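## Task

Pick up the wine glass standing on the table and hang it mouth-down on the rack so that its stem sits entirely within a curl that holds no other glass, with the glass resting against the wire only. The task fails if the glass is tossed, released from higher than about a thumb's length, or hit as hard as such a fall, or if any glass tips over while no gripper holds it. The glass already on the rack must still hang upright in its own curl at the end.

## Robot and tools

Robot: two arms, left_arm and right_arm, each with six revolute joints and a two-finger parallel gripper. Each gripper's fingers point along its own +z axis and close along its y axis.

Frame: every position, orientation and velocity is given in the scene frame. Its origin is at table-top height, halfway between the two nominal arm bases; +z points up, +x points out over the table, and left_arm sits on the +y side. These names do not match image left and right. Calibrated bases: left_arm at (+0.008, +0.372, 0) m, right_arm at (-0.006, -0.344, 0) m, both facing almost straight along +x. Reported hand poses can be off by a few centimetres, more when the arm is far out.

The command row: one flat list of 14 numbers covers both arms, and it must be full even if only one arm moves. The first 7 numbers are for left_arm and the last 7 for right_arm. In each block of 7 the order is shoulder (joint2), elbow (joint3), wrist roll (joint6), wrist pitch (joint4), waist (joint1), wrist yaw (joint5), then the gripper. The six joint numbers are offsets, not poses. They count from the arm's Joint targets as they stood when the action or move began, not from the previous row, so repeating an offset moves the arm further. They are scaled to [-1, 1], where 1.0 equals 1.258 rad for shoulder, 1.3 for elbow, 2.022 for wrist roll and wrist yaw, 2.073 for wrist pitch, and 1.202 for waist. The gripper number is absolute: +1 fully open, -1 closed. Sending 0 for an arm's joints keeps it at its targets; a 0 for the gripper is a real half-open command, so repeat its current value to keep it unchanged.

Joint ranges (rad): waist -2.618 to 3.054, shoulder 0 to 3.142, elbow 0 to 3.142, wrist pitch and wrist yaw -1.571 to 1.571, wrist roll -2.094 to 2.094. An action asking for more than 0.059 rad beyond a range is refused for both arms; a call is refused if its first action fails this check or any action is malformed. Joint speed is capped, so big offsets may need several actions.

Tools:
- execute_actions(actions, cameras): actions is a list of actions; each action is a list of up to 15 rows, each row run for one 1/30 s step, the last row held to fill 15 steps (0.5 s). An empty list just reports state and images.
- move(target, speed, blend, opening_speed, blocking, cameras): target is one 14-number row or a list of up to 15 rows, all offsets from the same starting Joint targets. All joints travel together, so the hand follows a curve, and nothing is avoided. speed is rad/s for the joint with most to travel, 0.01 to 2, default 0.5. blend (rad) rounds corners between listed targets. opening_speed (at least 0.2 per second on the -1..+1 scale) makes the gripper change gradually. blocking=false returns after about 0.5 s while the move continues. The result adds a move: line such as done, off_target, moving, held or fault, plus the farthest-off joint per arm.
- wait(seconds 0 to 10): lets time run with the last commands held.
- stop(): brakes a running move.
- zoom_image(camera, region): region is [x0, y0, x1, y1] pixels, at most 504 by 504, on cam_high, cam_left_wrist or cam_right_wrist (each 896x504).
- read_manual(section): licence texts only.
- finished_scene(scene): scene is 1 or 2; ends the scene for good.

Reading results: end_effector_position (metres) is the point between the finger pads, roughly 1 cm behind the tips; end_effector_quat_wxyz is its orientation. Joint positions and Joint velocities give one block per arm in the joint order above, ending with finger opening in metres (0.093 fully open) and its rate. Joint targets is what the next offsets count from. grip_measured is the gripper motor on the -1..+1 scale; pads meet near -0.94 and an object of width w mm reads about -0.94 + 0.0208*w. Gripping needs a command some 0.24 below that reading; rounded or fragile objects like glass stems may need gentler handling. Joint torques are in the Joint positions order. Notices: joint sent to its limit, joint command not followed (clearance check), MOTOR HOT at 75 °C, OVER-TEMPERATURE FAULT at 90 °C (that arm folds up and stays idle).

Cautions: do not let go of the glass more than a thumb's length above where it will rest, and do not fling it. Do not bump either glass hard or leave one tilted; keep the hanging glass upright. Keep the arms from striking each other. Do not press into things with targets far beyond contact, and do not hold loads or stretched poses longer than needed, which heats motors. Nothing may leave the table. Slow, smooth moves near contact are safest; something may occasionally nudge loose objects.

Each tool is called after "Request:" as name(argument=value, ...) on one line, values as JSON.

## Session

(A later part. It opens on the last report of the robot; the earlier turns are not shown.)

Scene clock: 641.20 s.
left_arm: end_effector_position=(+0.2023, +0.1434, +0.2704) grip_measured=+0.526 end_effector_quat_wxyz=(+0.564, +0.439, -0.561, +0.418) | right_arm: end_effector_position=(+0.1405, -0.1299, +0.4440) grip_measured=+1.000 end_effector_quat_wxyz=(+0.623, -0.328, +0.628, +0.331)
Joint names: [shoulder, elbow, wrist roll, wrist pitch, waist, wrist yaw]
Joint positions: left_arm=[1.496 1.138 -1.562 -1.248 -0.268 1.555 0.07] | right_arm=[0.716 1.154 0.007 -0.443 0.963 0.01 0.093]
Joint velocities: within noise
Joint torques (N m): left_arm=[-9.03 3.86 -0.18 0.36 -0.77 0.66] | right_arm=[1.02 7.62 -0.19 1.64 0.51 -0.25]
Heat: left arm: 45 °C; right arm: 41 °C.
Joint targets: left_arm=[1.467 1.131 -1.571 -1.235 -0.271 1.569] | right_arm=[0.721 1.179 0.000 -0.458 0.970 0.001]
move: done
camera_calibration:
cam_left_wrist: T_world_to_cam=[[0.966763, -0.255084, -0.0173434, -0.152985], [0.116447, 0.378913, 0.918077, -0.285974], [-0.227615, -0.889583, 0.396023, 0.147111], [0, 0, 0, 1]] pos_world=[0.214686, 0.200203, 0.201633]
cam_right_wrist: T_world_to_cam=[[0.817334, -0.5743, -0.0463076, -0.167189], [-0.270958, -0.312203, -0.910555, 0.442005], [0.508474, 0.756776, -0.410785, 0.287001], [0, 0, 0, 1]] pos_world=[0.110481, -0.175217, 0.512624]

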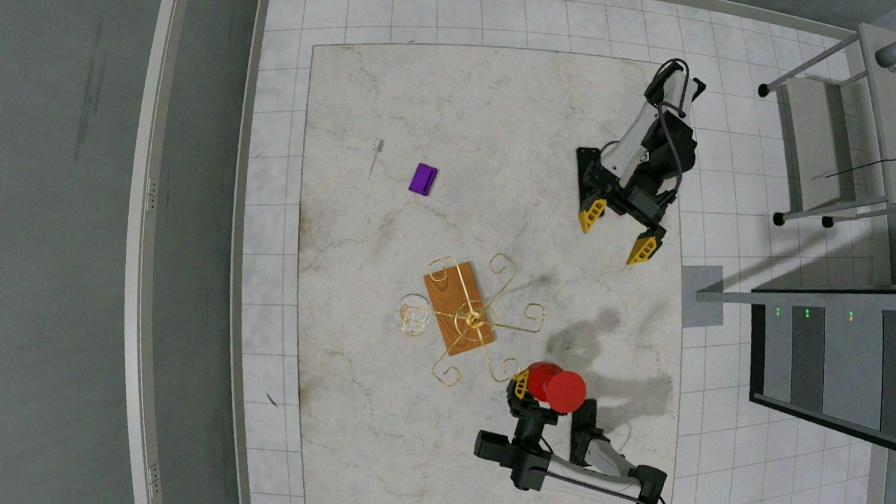

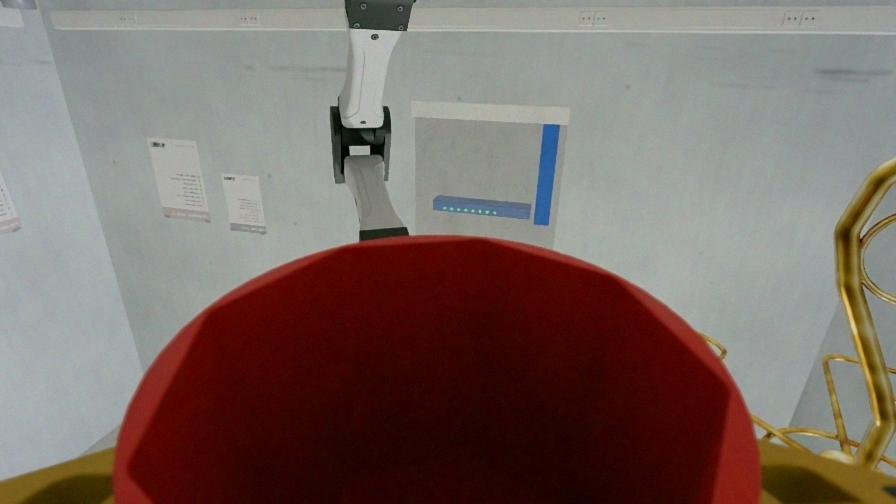

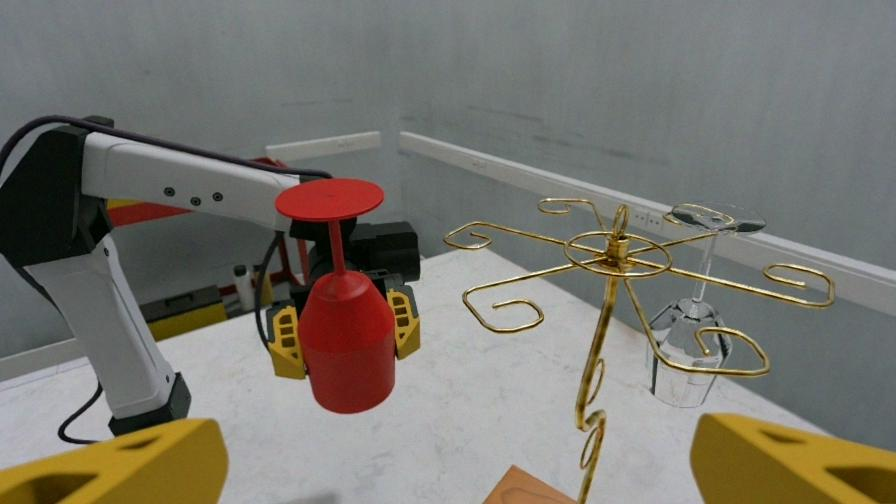

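Request:
move(target=[0.2832,0.2955,0,-0.0133,-0.1664,0,0.32,0,0,0,0,0,0,1], speed=0.4, cameras=["cam_high","cam_right_wrist"])

Request:
zoom_image(camera="cam_high", region=[460, 280, 600, 420])

Request:
zoom_image(camera="cam_right_wrist", region=[300, 140, 700, 400])

Scene clock: 669.50 s.
left_arm: end_effector_position=(+0.2298, +0.0702, +0.2683) grip_measured=+0.526 end_effector_quat_wxyz=(+0.600, +0.376, -0.605, +0.364) | right_arm: end_effector_position=(+0.1405, -0.1299, +0.4437) grip_measured=+1.000 end_effector_quat_wxyz=(+0.623, -0.328, +0.629, +0.331)
Joint names: [shoulder, elbow, wrist roll, wrist pitch, waist, wrist yaw]
Joint positions: left_arm=[1.819 1.481 -1.563 -1.252 -0.468 1.555 0.07] | right_arm=[0.716 1.154 0.007 -0.444 0.963 0.01 0.093]
Joint velocities: within noise
Joint torques (N m): left_arm=[-8.83 7.31 -0.15 0.16 -0.7 0.66] | right_arm=[1.11 7.56 -0.15 1.69 0.59 -0.28]
Heat: left arm: 43 °C; right arm: 41 °C.
Joint targets: left_arm=[1.823 1.515 -1.571 -1.263 -0.471 1.569] | right_arm=[0.721 1.179 0.000 -0.458 0.970 0.001]
move: done
camera_calibration:
cam_right_wrist: T_world_to_cam=[[0.817305, -0.574344, -0.0462845, -0.167213], [-0.27154, -0.313067, -0.910085, 0.441513], [0.508212, 0.756385, -0.411828, 0.287338], [0, 0, 0, 1]] pos_world=[0.110524, -0.175153, 0.512409]
Images, in order (width x height): cam_high 896x504, cam_right_wrist 896x504.

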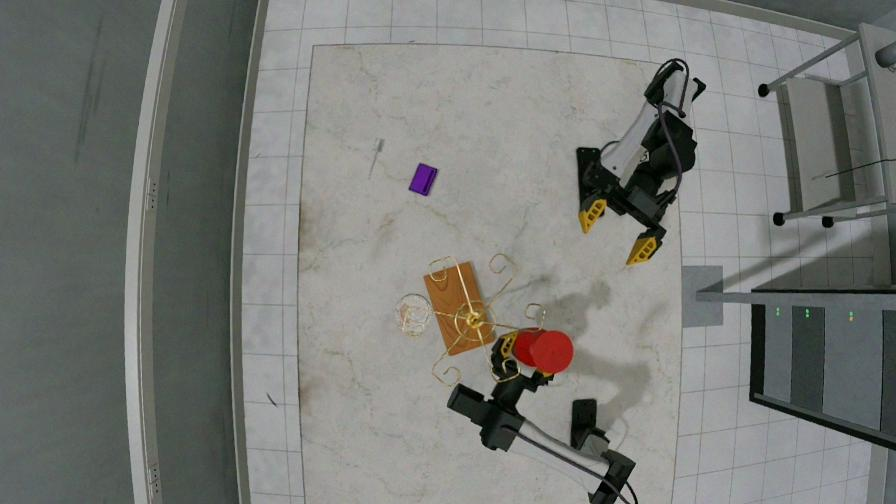

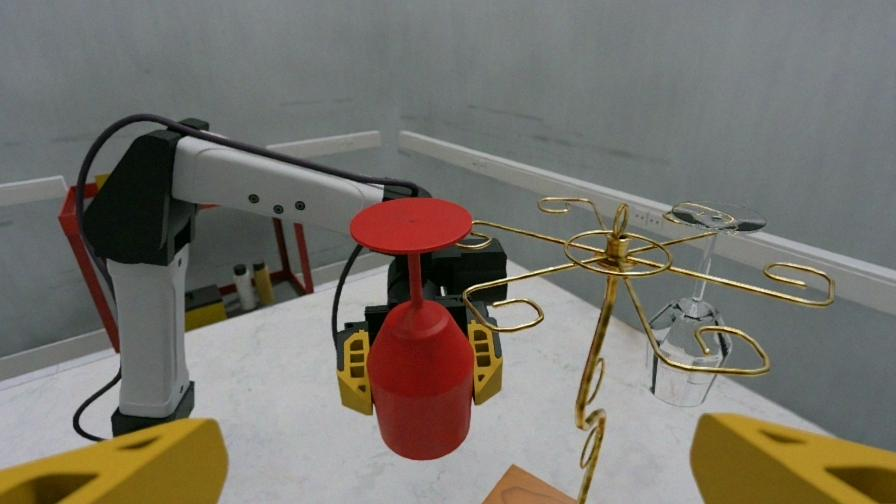

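Scaled by 3.600 from the camera's 896x504 image, which has a finer 1280x720 frame.

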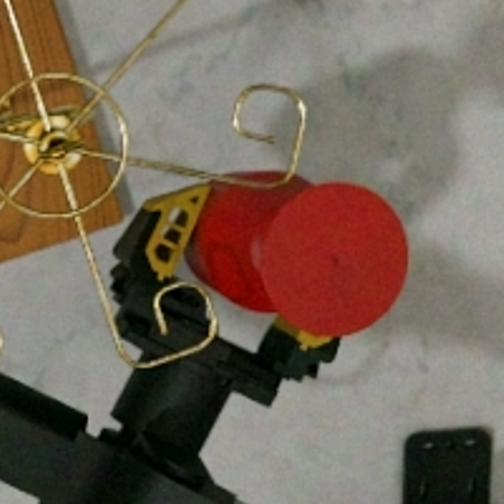

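Scaled by 1.260 from the camera's 896x504 image, which has a finer 1280x720 frame.

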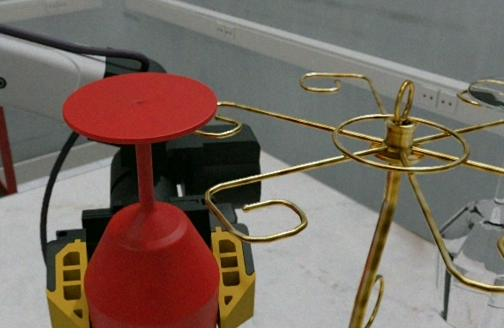

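Request:
move(target=[0.1932,0.2402,0,-0.0333,0.0932,0,0.32,0,0,0,0,0,0,1], speed=0.2, cameras=["cam_high","cam_right_wrist"])

Request:
zoom_image(camera="cam_high", region=[450, 290, 570, 410])

Request:
zoom_image(camera="cam_right_wrist", region=[420, 140, 700, 340])

Scene clock: 744.33 s.
left_arm: end_effector_position=(+0.3172, +0.0741, +0.2641) grip_measured=+0.526 end_effector_quat_wxyz=(+0.578, +0.406, -0.586, +0.397) | right_arm: end_effector_position=(+0.1405, -0.1299, +0.4436) grip_measured=+1.000 end_effector_quat_wxyz=(+0.623, -0.328, +0.629, +0.331)
Joint names: [shoulder, elbow, wrist roll, wrist pitch, waist, wrist yaw]
Joint positions: left_arm=[2.059 1.795 -1.563 -1.321 -0.362 1.555 0.07] | right_arm=[0.716 1.154 0.007 -0.444 0.963 0.01 0.093]
Joint velocities: within noise
Joint torques (N m): left_arm=[-10.84 7.12 -0.18 0.17 0.03 0.62] | right_arm=[1.16 7.71 -0.15 1.71 0.49 -0.27]
Heat: left arm: 43 °C; right arm: 42 °C.
Joint targets: left_arm=[2.066 1.827 -1.571 -1.332 -0.359 1.569] | right_arm=[0.721 1.179 0.000 -0.458 0.970 0.001]
move: done
camera_calibration:
cam_right_wrist: T_world_to_cam=[[0.817295, -0.574358, -0.0462768, -0.167221], [-0.271734, -0.313355, -0.909928, 0.441349], [0.508124, 0.756255, -0.412176, 0.28745], [0, 0, 0, 1]] pos_world=[0.110539, -0.175131, 0.512337]
Images, in order (width x height): cam_high 896x504, cam_right_wrist 896x504.

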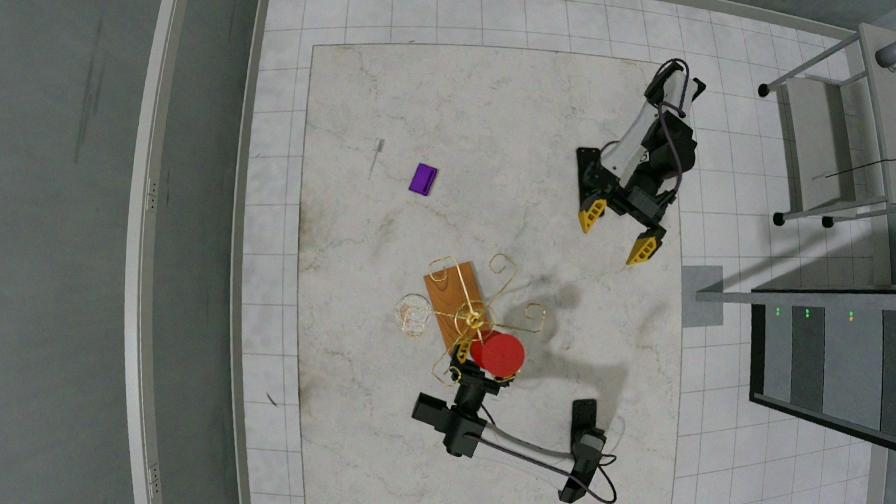

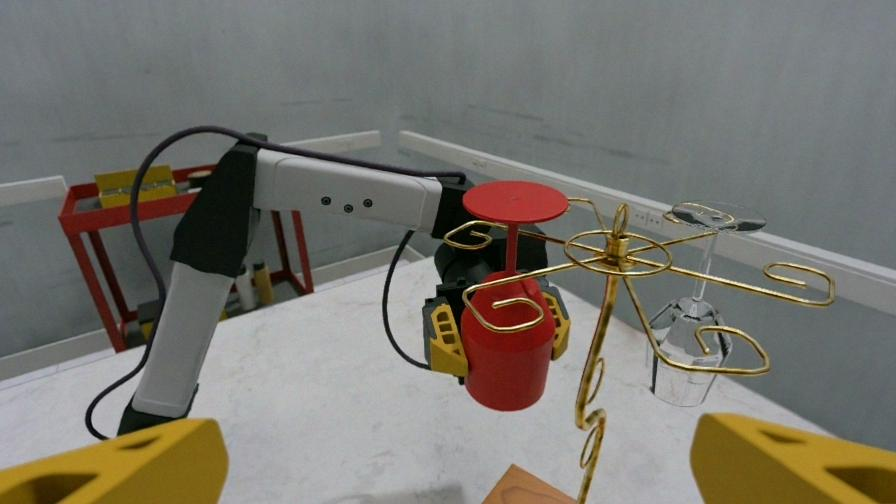

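Scaled by 4.200 from the camera's 896x504 image, which has a finer 1280x720 frame.

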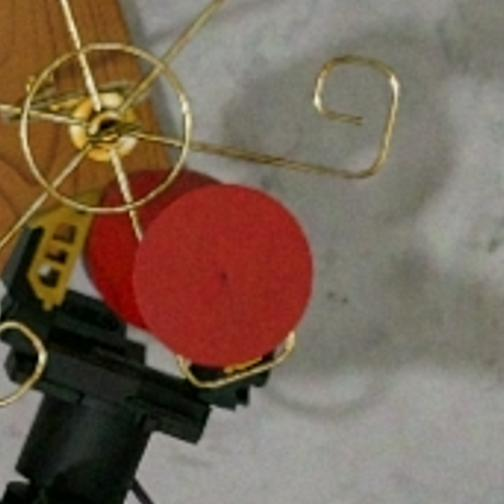

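Scaled by 1.800 from the camera's 896x504 image, which has a finer 1280x720 frame.

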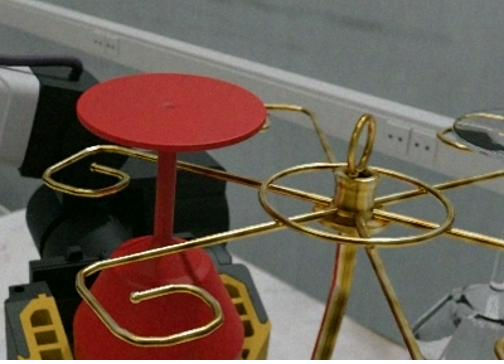

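Request:
move(target=[-0.081,-0.1138,0,0.0223,0.0728,0,0.32,0,0,0,0,0,0,1], speed=0.15, cameras=["cam_high","cam_right_wrist"])

Request:
zoom_image(camera="cam_high", region=[465, 330, 545, 410])

Request:
zoom_image(camera="cam_right_wrist", region=[400, 140, 600, 320])

Scene clock: 775.90 s.
left_arm: end_effector_position=(+0.3270, +0.1055, +0.2548) grip_measured=+0.526 end_effector_quat_wxyz=(+0.569, +0.441, -0.560, +0.411) | right_arm: end_effector_position=(+0.1405, -0.1299, +0.4436) grip_measured=+1.000 end_effector_quat_wxyz=(+0.623, -0.328, +0.629, +0.331)
Joint names: [shoulder, elbow, wrist roll, wrist pitch, waist, wrist yaw]
Joint positions: left_arm=[2.011 1.687 -1.563 -1.297 -0.277 1.555 0.07] | right_arm=[0.716 1.154 0.007 -0.444 0.963 0.01 0.093]
Joint velocities: within noise
Joint torques (N m): left_arm=[-15.94 3.88 -0.15 0.27 0.03 0.62] | right_arm=[1.03 7.72 -0.17 1.67 0.49 -0.28]
Heat: left arm: 44 °C; right arm: 43 °C.
Joint targets: left_arm=[1.964 1.679 -1.571 -1.285 -0.271 1.569] | right_arm=[0.721 1.179 0.000 -0.458 0.970 0.001]
move: off_target (left_arm); left_arm: the shoulder is farthest, 0.047 rad from its target
camera_calibration:
cam_right_wrist: T_world_to_cam=[[0.817295, -0.574358, -0.0462768, -0.167221], [-0.271734, -0.313355, -0.909928, 0.441349], [0.508124, 0.756255, -0.412176, 0.28745], [0, 0, 0, 1]] pos_world=[0.110539, -0.175131, 0.512337]
Images, in order (width x height): cam_high 896x504, cam_right_wrist 896x504.

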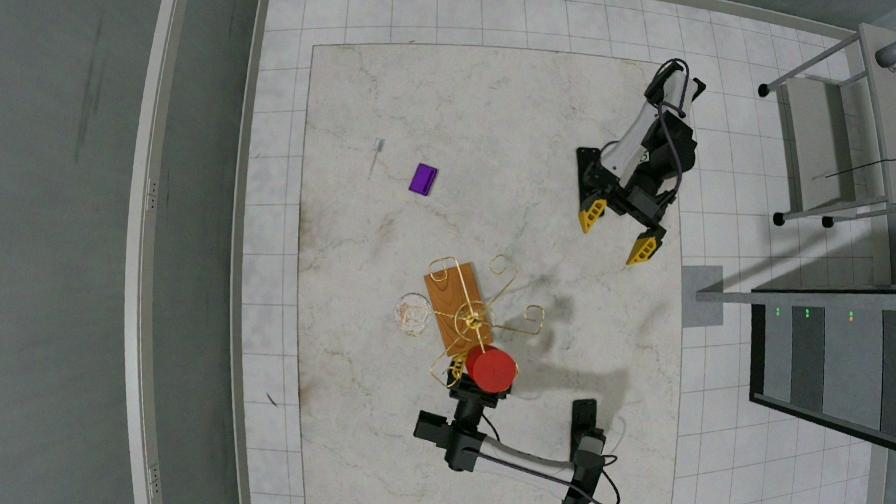

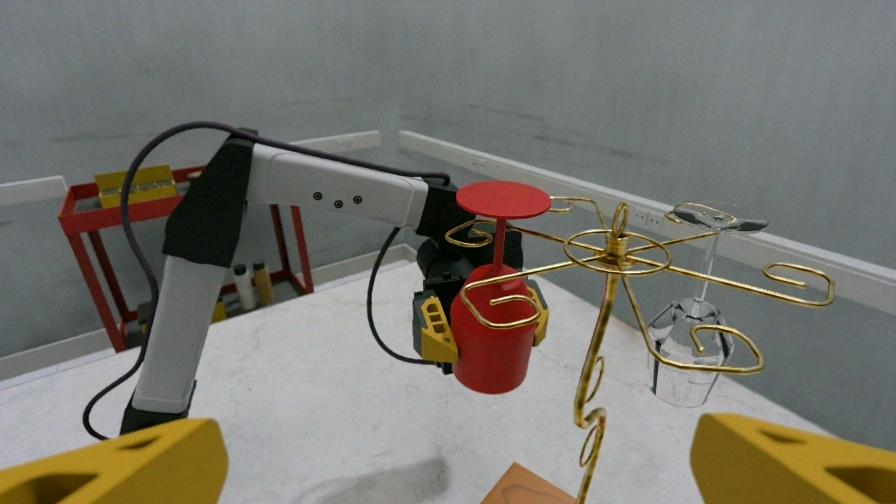

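Scaled by 6.300 from the camera's 896x504 image, which has a finer 1280x720 frame.

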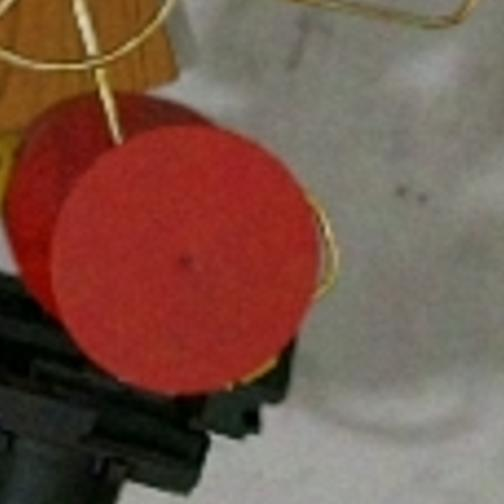

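Scaled by 2.520 from the camera's 896x504 image, which has a finer 1280x720 frame.

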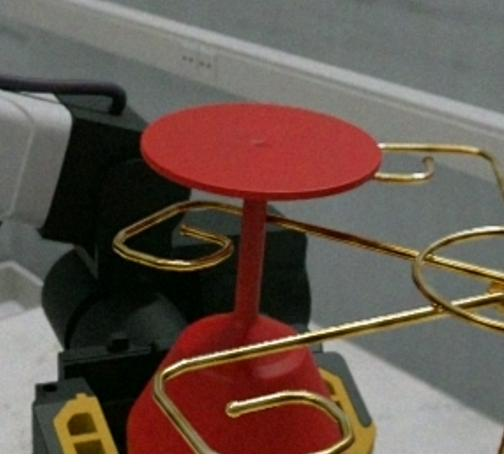

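Request:
move(target=[-0.036,0,0,0,0,0,0.32,0,0,0,0,0,0,1], speed=0.1, cameras=["cam_high","cam_right_wrist"])

Request:
zoom_image(camera="cam_high", region=[465, 330, 545, 410])

Request:
zoom_image(camera="cam_right_wrist", region=[400, 140, 600, 320])

Scene clock: 813.77 s.
left_arm: end_effector_position=(+0.3202, +0.1075, +0.2715) grip_measured=+0.526 end_effector_quat_wxyz=(+0.558, +0.428, -0.570, +0.424) | right_arm: end_effector_position=(+0.1405, -0.1299, +0.4436) grip_measured=+1.000 end_effector_quat_wxyz=(+0.623, -0.328, +0.629, +0.331)
Joint names: [shoulder, elbow, wrist roll, wrist pitch, waist, wrist yaw]
Joint positions: left_arm=[1.963 1.686 -1.563 -1.295 -0.277 1.555 0.07] | right_arm=[0.716 1.154 0.007 -0.444 0.963 0.01 0.093]
Joint velocities: within noise
Joint torques (N m): left_arm=[-15.17 4.1 -0.2 0.32 -0.02 0.64] | right_arm=[1.1 7.58 -0.17 1.67 0.39 -0.23]
Heat: left arm: 58 °C; right arm: 43 °C.
Joint targets: left_arm=[1.919 1.679 -1.571 -1.286 -0.271 1.569] | right_arm=[0.721 1.179 0.000 -0.458 0.970 0.001]
move: off_target (left_arm); left_arm: the shoulder is farthest, 0.045 rad from its target
camera_calibration:
cam_right_wrist: T_world_to_cam=[[0.817295, -0.574358, -0.0462768, -0.167221], [-0.271734, -0.313355, -0.909928, 0.441349], [0.508124, 0.756255, -0.412176, 0.28745], [0, 0, 0, 1]] pos_world=[0.110539, -0.175131, 0.512337]
Images, in order (width x height): cam_high 896x504, cam_right_wrist 896x504.

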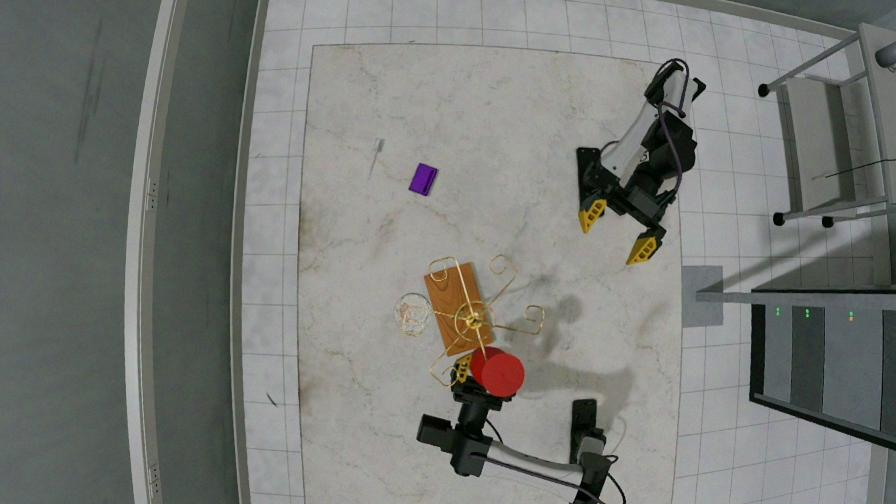

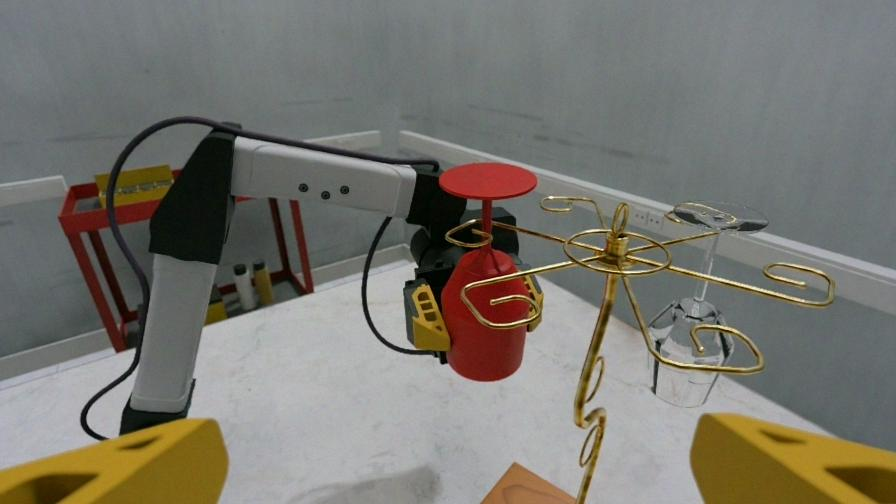

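Scaled by 6.300 from the camera's 896x504 image, which has a finer 1280x720 frame.

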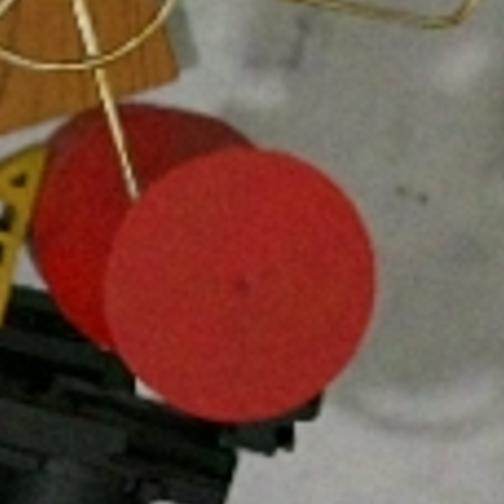

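Scaled by 2.520 from the camera's 896x504 image, which has a finer 1280x720 frame.

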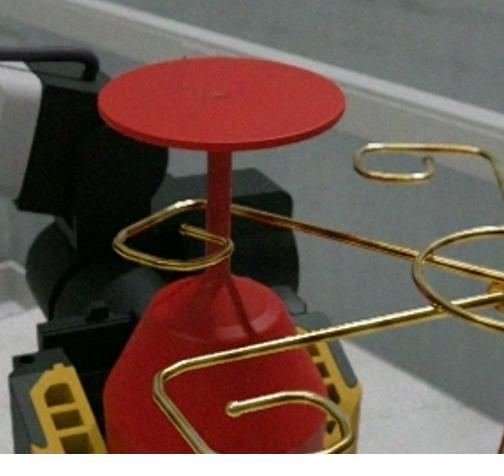

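Request:
move(target=[-0.031,-0.0415,0,0.0074,0.0196,0,0.32,0,0,0,0,0,0,1], speed=0.08, cameras=["cam_high","cam_right_wrist"])

Request:
zoom_image(camera="cam_high", region=[465, 330, 545, 410])

Request:
zoom_image(camera="cam_right_wrist", region=[430, 150, 550, 270])

Scene clock: 889.37 s.
left_arm: end_effector_position=(+0.3173, +0.1176, +0.2706) grip_measured=+0.526 end_effector_quat_wxyz=(+0.554, +0.436, -0.564, +0.430) | right_arm: end_effector_position=(+0.1405, -0.1299, +0.4435) grip_measured=+1.000 end_effector_quat_wxyz=(+0.623, -0.328, +0.629, +0.330)
Joint names: [shoulder, elbow, wrist roll, wrist pitch, waist, wrist yaw]
Joint positions: left_arm=[1.927 1.633 -1.563 -1.284 -0.252 1.555 0.07] | right_arm=[0.716 1.154 0.007 -0.445 0.963 0.01 0.093]
Joint velocities: within noise
Joint torques (N m): left_arm=[-15.01 4.04 -0.17 0.3 -0.05 0.66] | right_arm=[0.84 7.57 -0.15 1.7 0.54 -0.27]
Heat: left arm: 55 °C; right arm: 43 °C.
Joint targets: left_arm=[1.880 1.625 -1.571 -1.270 -0.248 1.569] | right_arm=[0.721 1.179 0.000 -0.458 0.970 0.001]
move: off_target (left_arm); left_arm: the shoulder is farthest, 0.047 rad from its target
camera_calibration:
cam_right_wrist: T_world_to_cam=[[0.817285, -0.574373, -0.0462691, -0.16723], [-0.271928, -0.313643, -0.909771, 0.441184], [0.508036, 0.756124, -0.412524, 0.287562], [0, 0, 0, 1]] pos_world=[0.110553, -0.17511, 0.512265]
Images, in order (width x height): cam_high 896x504, cam_right_wrist 896x504.

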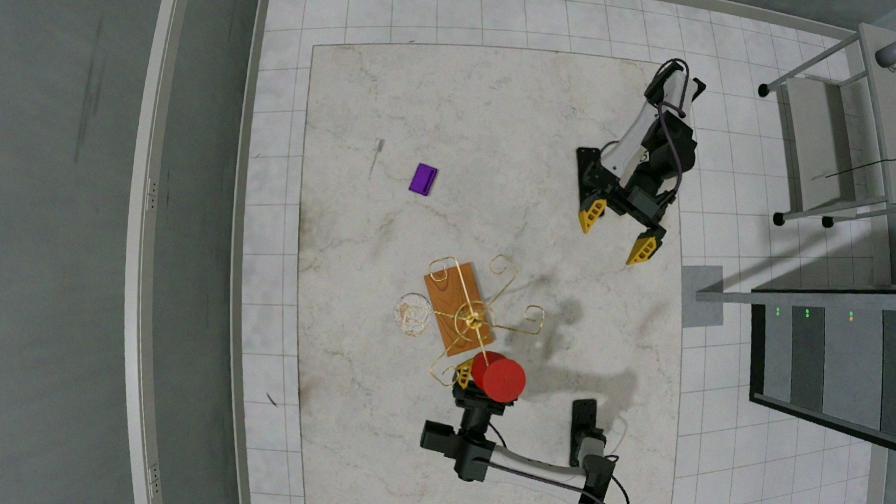

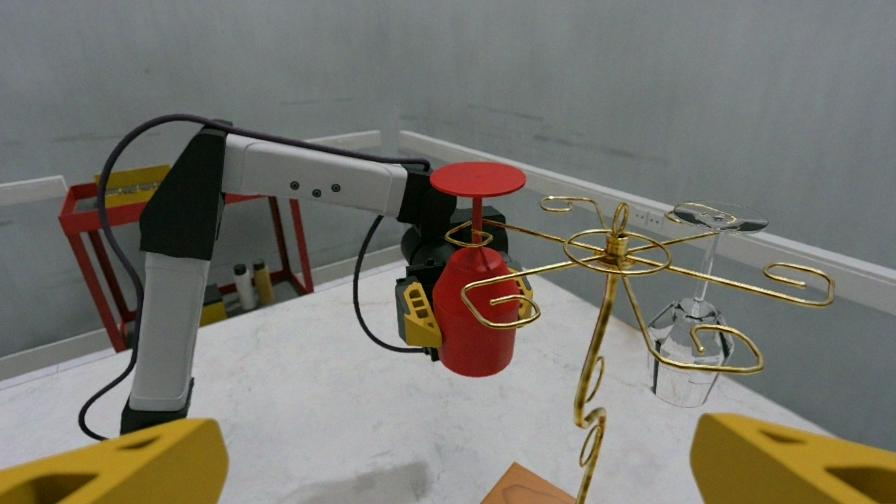

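Scaled by 6.300 from the camera's 896x504 image, which has a finer 1280x720 frame.

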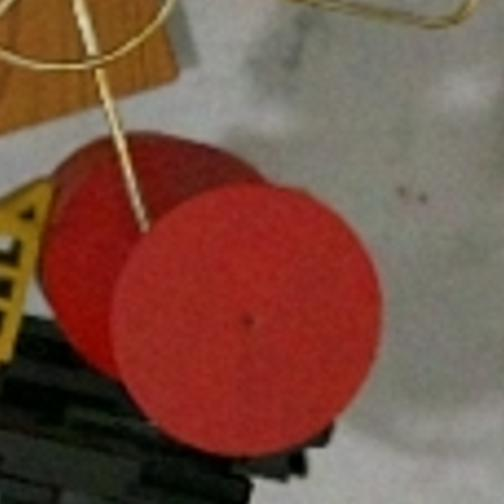

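Scaled by 4.200 from the camera's 896x504 image, which has a finer 1280x720 frame.

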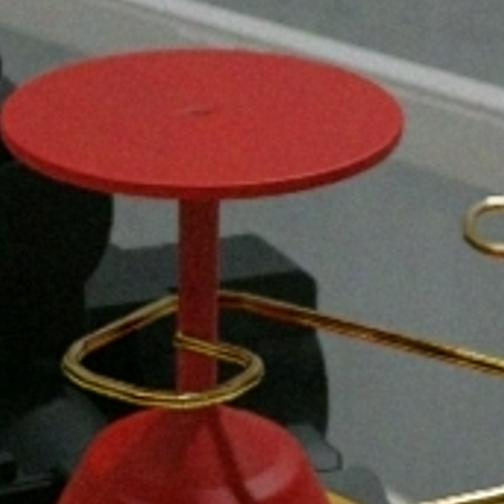

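Request:
move(target=[-0.0282,-0.0382,0,0.0069,-0.0007,0,0.32,0,0,0,0,0,0,1], speed=0.08, cameras=["cam_high","cam_right_wrist"])

Request:
zoom_image(camera="cam_high", region=[465, 330, 545, 410])

Request:
zoom_image(camera="cam_right_wrist", region=[430, 150, 550, 270])

Scene clock: 921.97 s.
left_arm: end_effector_position=(+0.3084, +0.1199, +0.2704) grip_measured=+0.526 end_effector_quat_wxyz=(+0.554, +0.436, -0.564, +0.430) | right_arm: end_effector_position=(+0.1405, -0.1299, +0.4435) grip_measured=+1.000 end_effector_quat_wxyz=(+0.623, -0.328, +0.629, +0.330)
Joint names: [shoulder, elbow, wrist roll, wrist pitch, waist, wrist yaw]
Joint positions: left_arm=[1.891 1.583 -1.563 -1.27 -0.252 1.555 0.07] | right_arm=[0.716 1.154 0.007 -0.445 0.963 0.01 0.093]
Joint velocities: within noise
Joint torques (N m): left_arm=[-14.58 4.18 -0.16 0.39 -0.01 0.67] | right_arm=[0.84 7.41 -0.15 1.65 0.62 -0.25]
Heat: left arm: 64 °C; right arm: 43 °C.
Joint targets: left_arm=[1.845 1.576 -1.571 -1.256 -0.249 1.569] | right_arm=[0.721 1.179 0.000 -0.458 0.970 0.001]
move: off_target (left_arm); left_arm: the shoulder is farthest, 0.046 rad from its target
camera_calibration:
cam_right_wrist: T_world_to_cam=[[0.817285, -0.574373, -0.0462691, -0.16723], [-0.271928, -0.313643, -0.909771, 0.441184], [0.508036, 0.756124, -0.412524, 0.287562], [0, 0, 0, 1]] pos_world=[0.110553, -0.17511, 0.512265]
Images, in order (width x height): cam_high 896x504, cam_right_wrist 896x504.

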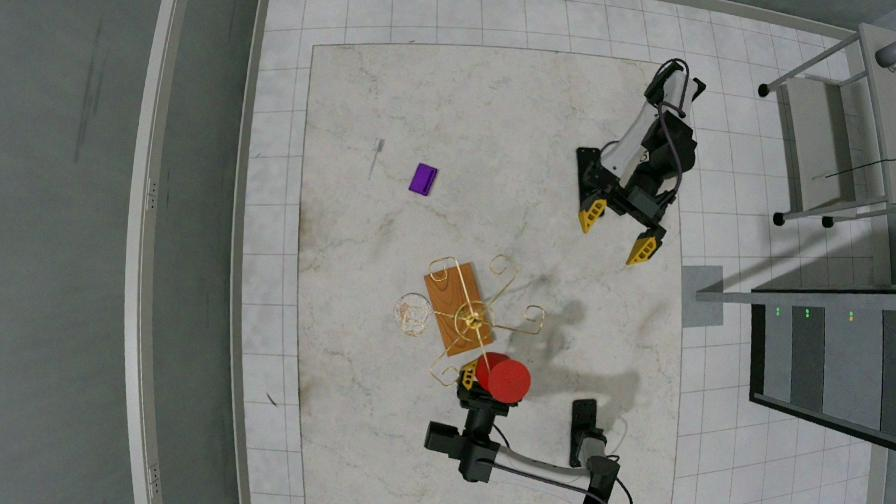

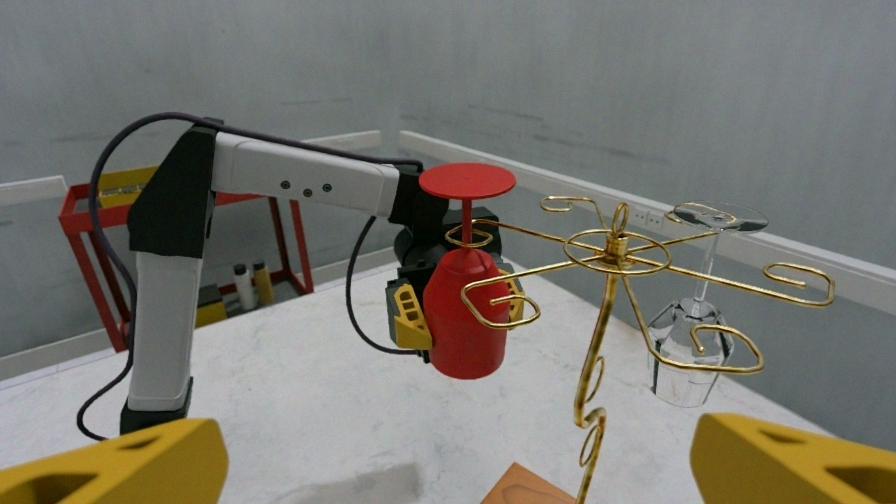

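Scaled by 6.300 from the camera's 896x504 image, which has a finer 1280x720 frame.

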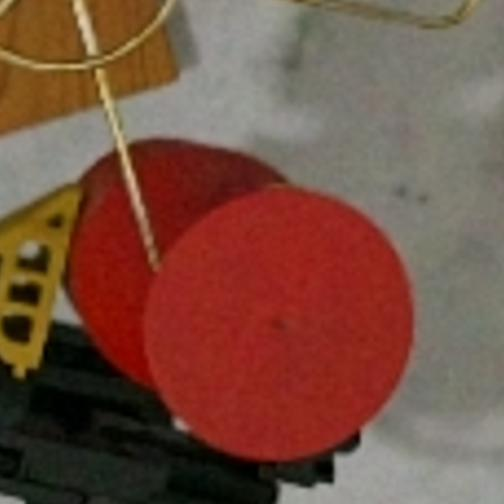

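Scaled by 4.200 from the camera's 896x504 image, which has a finer 1280x720 frame.

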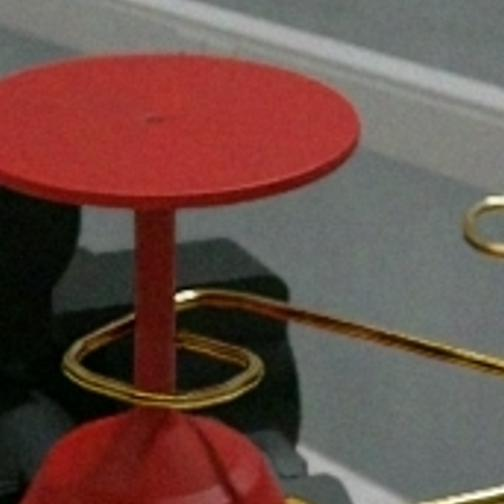

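Request:
move(target=[-0.0096,-0.013,0,0.0023,-0.0022,0,0.32,0,0,0,0,0,0,1], speed=0.08, cameras=["cam_high","cam_right_wrist"])

Request:
zoom_image(camera="cam_right_wrist", region=[430, 150, 550, 270])

Scene clock: 957.43 s.
left_arm: end_effector_position=(+0.3057, +0.1206, +0.2691) grip_measured=+0.526 end_effector_quat_wxyz=(+0.557, +0.439, -0.562, +0.427) | right_arm: end_effector_position=(+0.1405, -0.1299, +0.4435) grip_measured=+1.000 end_effector_quat_wxyz=(+0.623, -0.328, +0.629, +0.330)
Joint names: [shoulder, elbow, wrist roll, wrist pitch, waist, wrist yaw]
Joint positions: left_arm=[1.882 1.566 -1.569 -1.266 -0.252 1.555 0.07] | right_arm=[0.716 1.154 0.007 -0.445 0.963 0.01 0.093]
Joint velocities: within noise
Joint torques (N m): left_arm=[-14.67 4.08 -0.11 0.36 -0.32 0.61] | right_arm=[1.21 7.62 -0.18 1.66 0.66 -0.23]
Heat: left arm: 59 °C; right arm: 44 °C.
Joint targets: left_arm=[1.832 1.559 -1.571 -1.251 -0.251 1.569] | right_arm=[0.721 1.179 0.000 -0.458 0.970 0.001]
move: off_target (left_arm); left_arm: the shoulder is farthest, 0.049 rad from its target
camera_calibration:
cam_right_wrist: T_world_to_cam=[[0.817285, -0.574373, -0.0462691, -0.16723], [-0.271928, -0.313643, -0.909771, 0.441184], [0.508036, 0.756124, -0.412524, 0.287562], [0, 0, 0, 1]] pos_world=[0.110553, -0.17511, 0.512265]
Images, in order (width x height): cam_high 896x504, cam_right_wrist 896x504.

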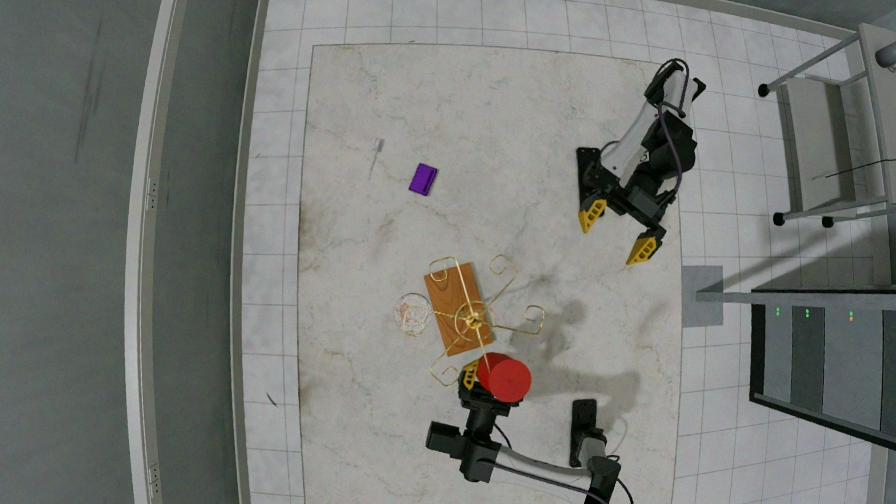

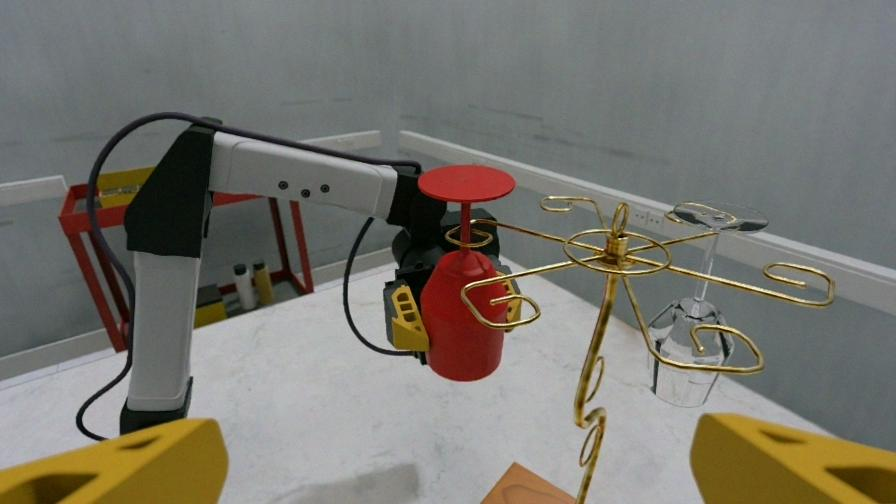

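Scaled by 4.200 from the camera's 896x504 image, which has a finer 1280x720 frame.

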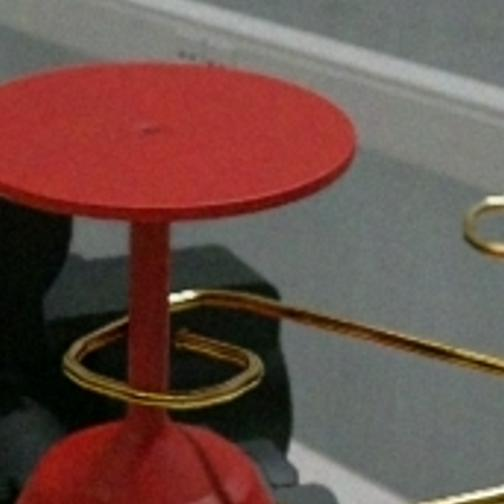

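Request:
move(target=[[-0.0058,-0.0078,0,0.0014,-0.011,0,0.32,0,0,0,0,0,0,1],[-0.0058,-0.0078,0,0.0014,-0.027,0,0.32,0,0,0,0,0,0,1]], speed=0.08, cameras=["cam_high","cam_right_wrist"])

Request:
zoom_image(camera="cam_right_wrist", region=[430, 150, 550, 270])

Request:
zoom_image(camera="cam_high", region=[465, 330, 545, 410])

Scene clock: 974.07 s.
left_arm: end_effector_position=(+0.2962, +0.1132, +0.2706) grip_measured=+0.526 end_effector_quat_wxyz=(+0.562, +0.430, -0.568, +0.420) | right_arm: end_effector_position=(+0.1405, -0.1299, +0.4435) grip_measured=+1.000 end_effector_quat_wxyz=(+0.623, -0.328, +0.629, +0.330)
Joint names: [shoulder, elbow, wrist roll, wrist pitch, waist, wrist yaw]
Joint positions: left_arm=[1.869 1.555 -1.573 -1.261 -0.28 1.555 0.07] | right_arm=[0.716 1.154 0.007 -0.445 0.963 0.01 0.093]
Joint velocities: within noise
Joint torques (N m): left_arm=[-14.05 4.07 -0.04 0.34 -0.65 0.67] | right_arm=[1.16 7.5 -0.14 1.62 0.57 -0.27]
Heat: left arm: 61 °C; right arm: 44 °C.
Joint targets: left_arm=[1.825 1.549 -1.571 -1.248 -0.283 1.569] | right_arm=[0.721 1.179 0.000 -0.458 0.970 0.001]
move: off_target (left_arm); left_arm: the shoulder is farthest, 0.044 rad from its target
camera_calibration:
cam_right_wrist: T_world_to_cam=[[0.817285, -0.574373, -0.0462691, -0.16723], [-0.271928, -0.313643, -0.909771, 0.441184], [0.508036, 0.756124, -0.412524, 0.287562], [0, 0, 0, 1]] pos_world=[0.110553, -0.17511, 0.512265]
Images, in order (width x height): cam_high 896x504, cam_right_wrist 896x504.

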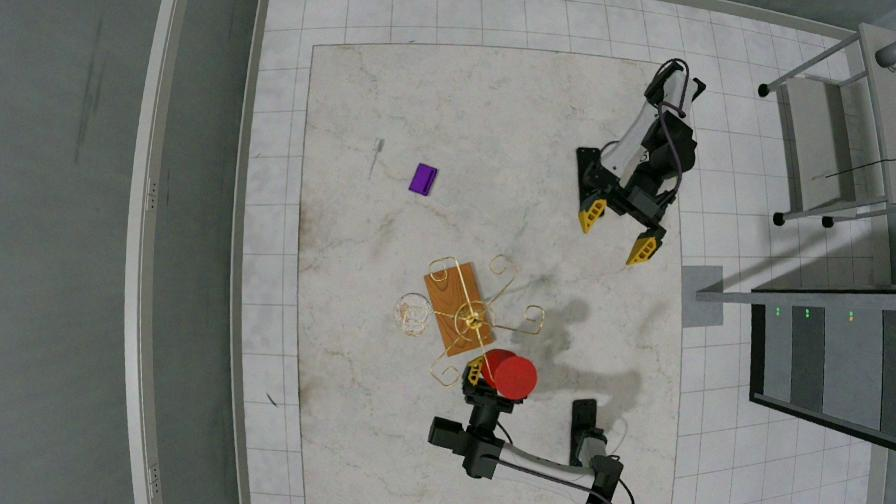

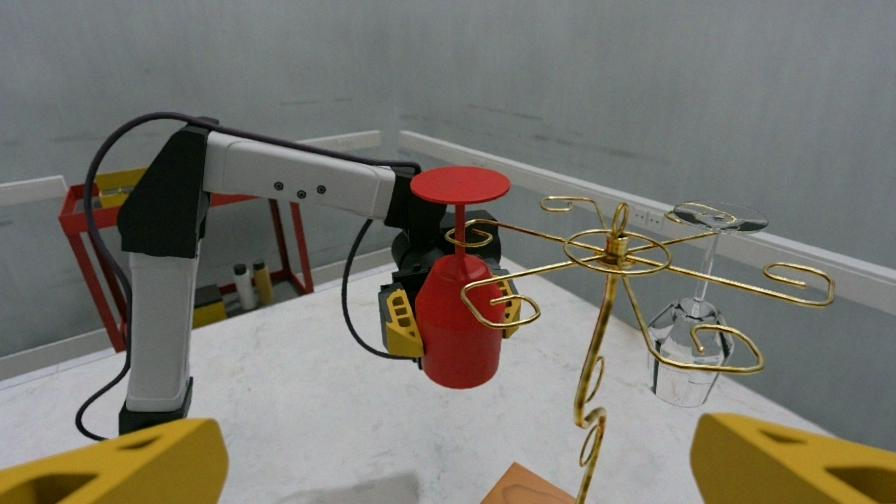

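Scaled by 4.200 from the camera's 896x504 image, which has a finer 1280x720 frame.

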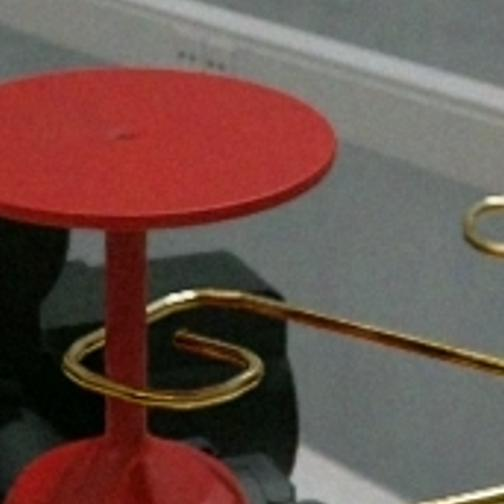

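Scaled by 6.300 from the camera's 896x504 image, which has a finer 1280x720 frame.

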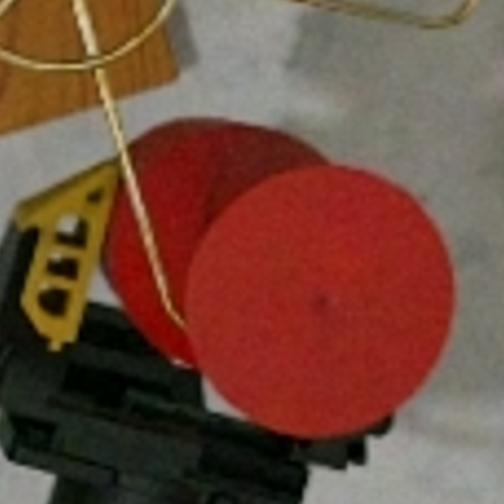

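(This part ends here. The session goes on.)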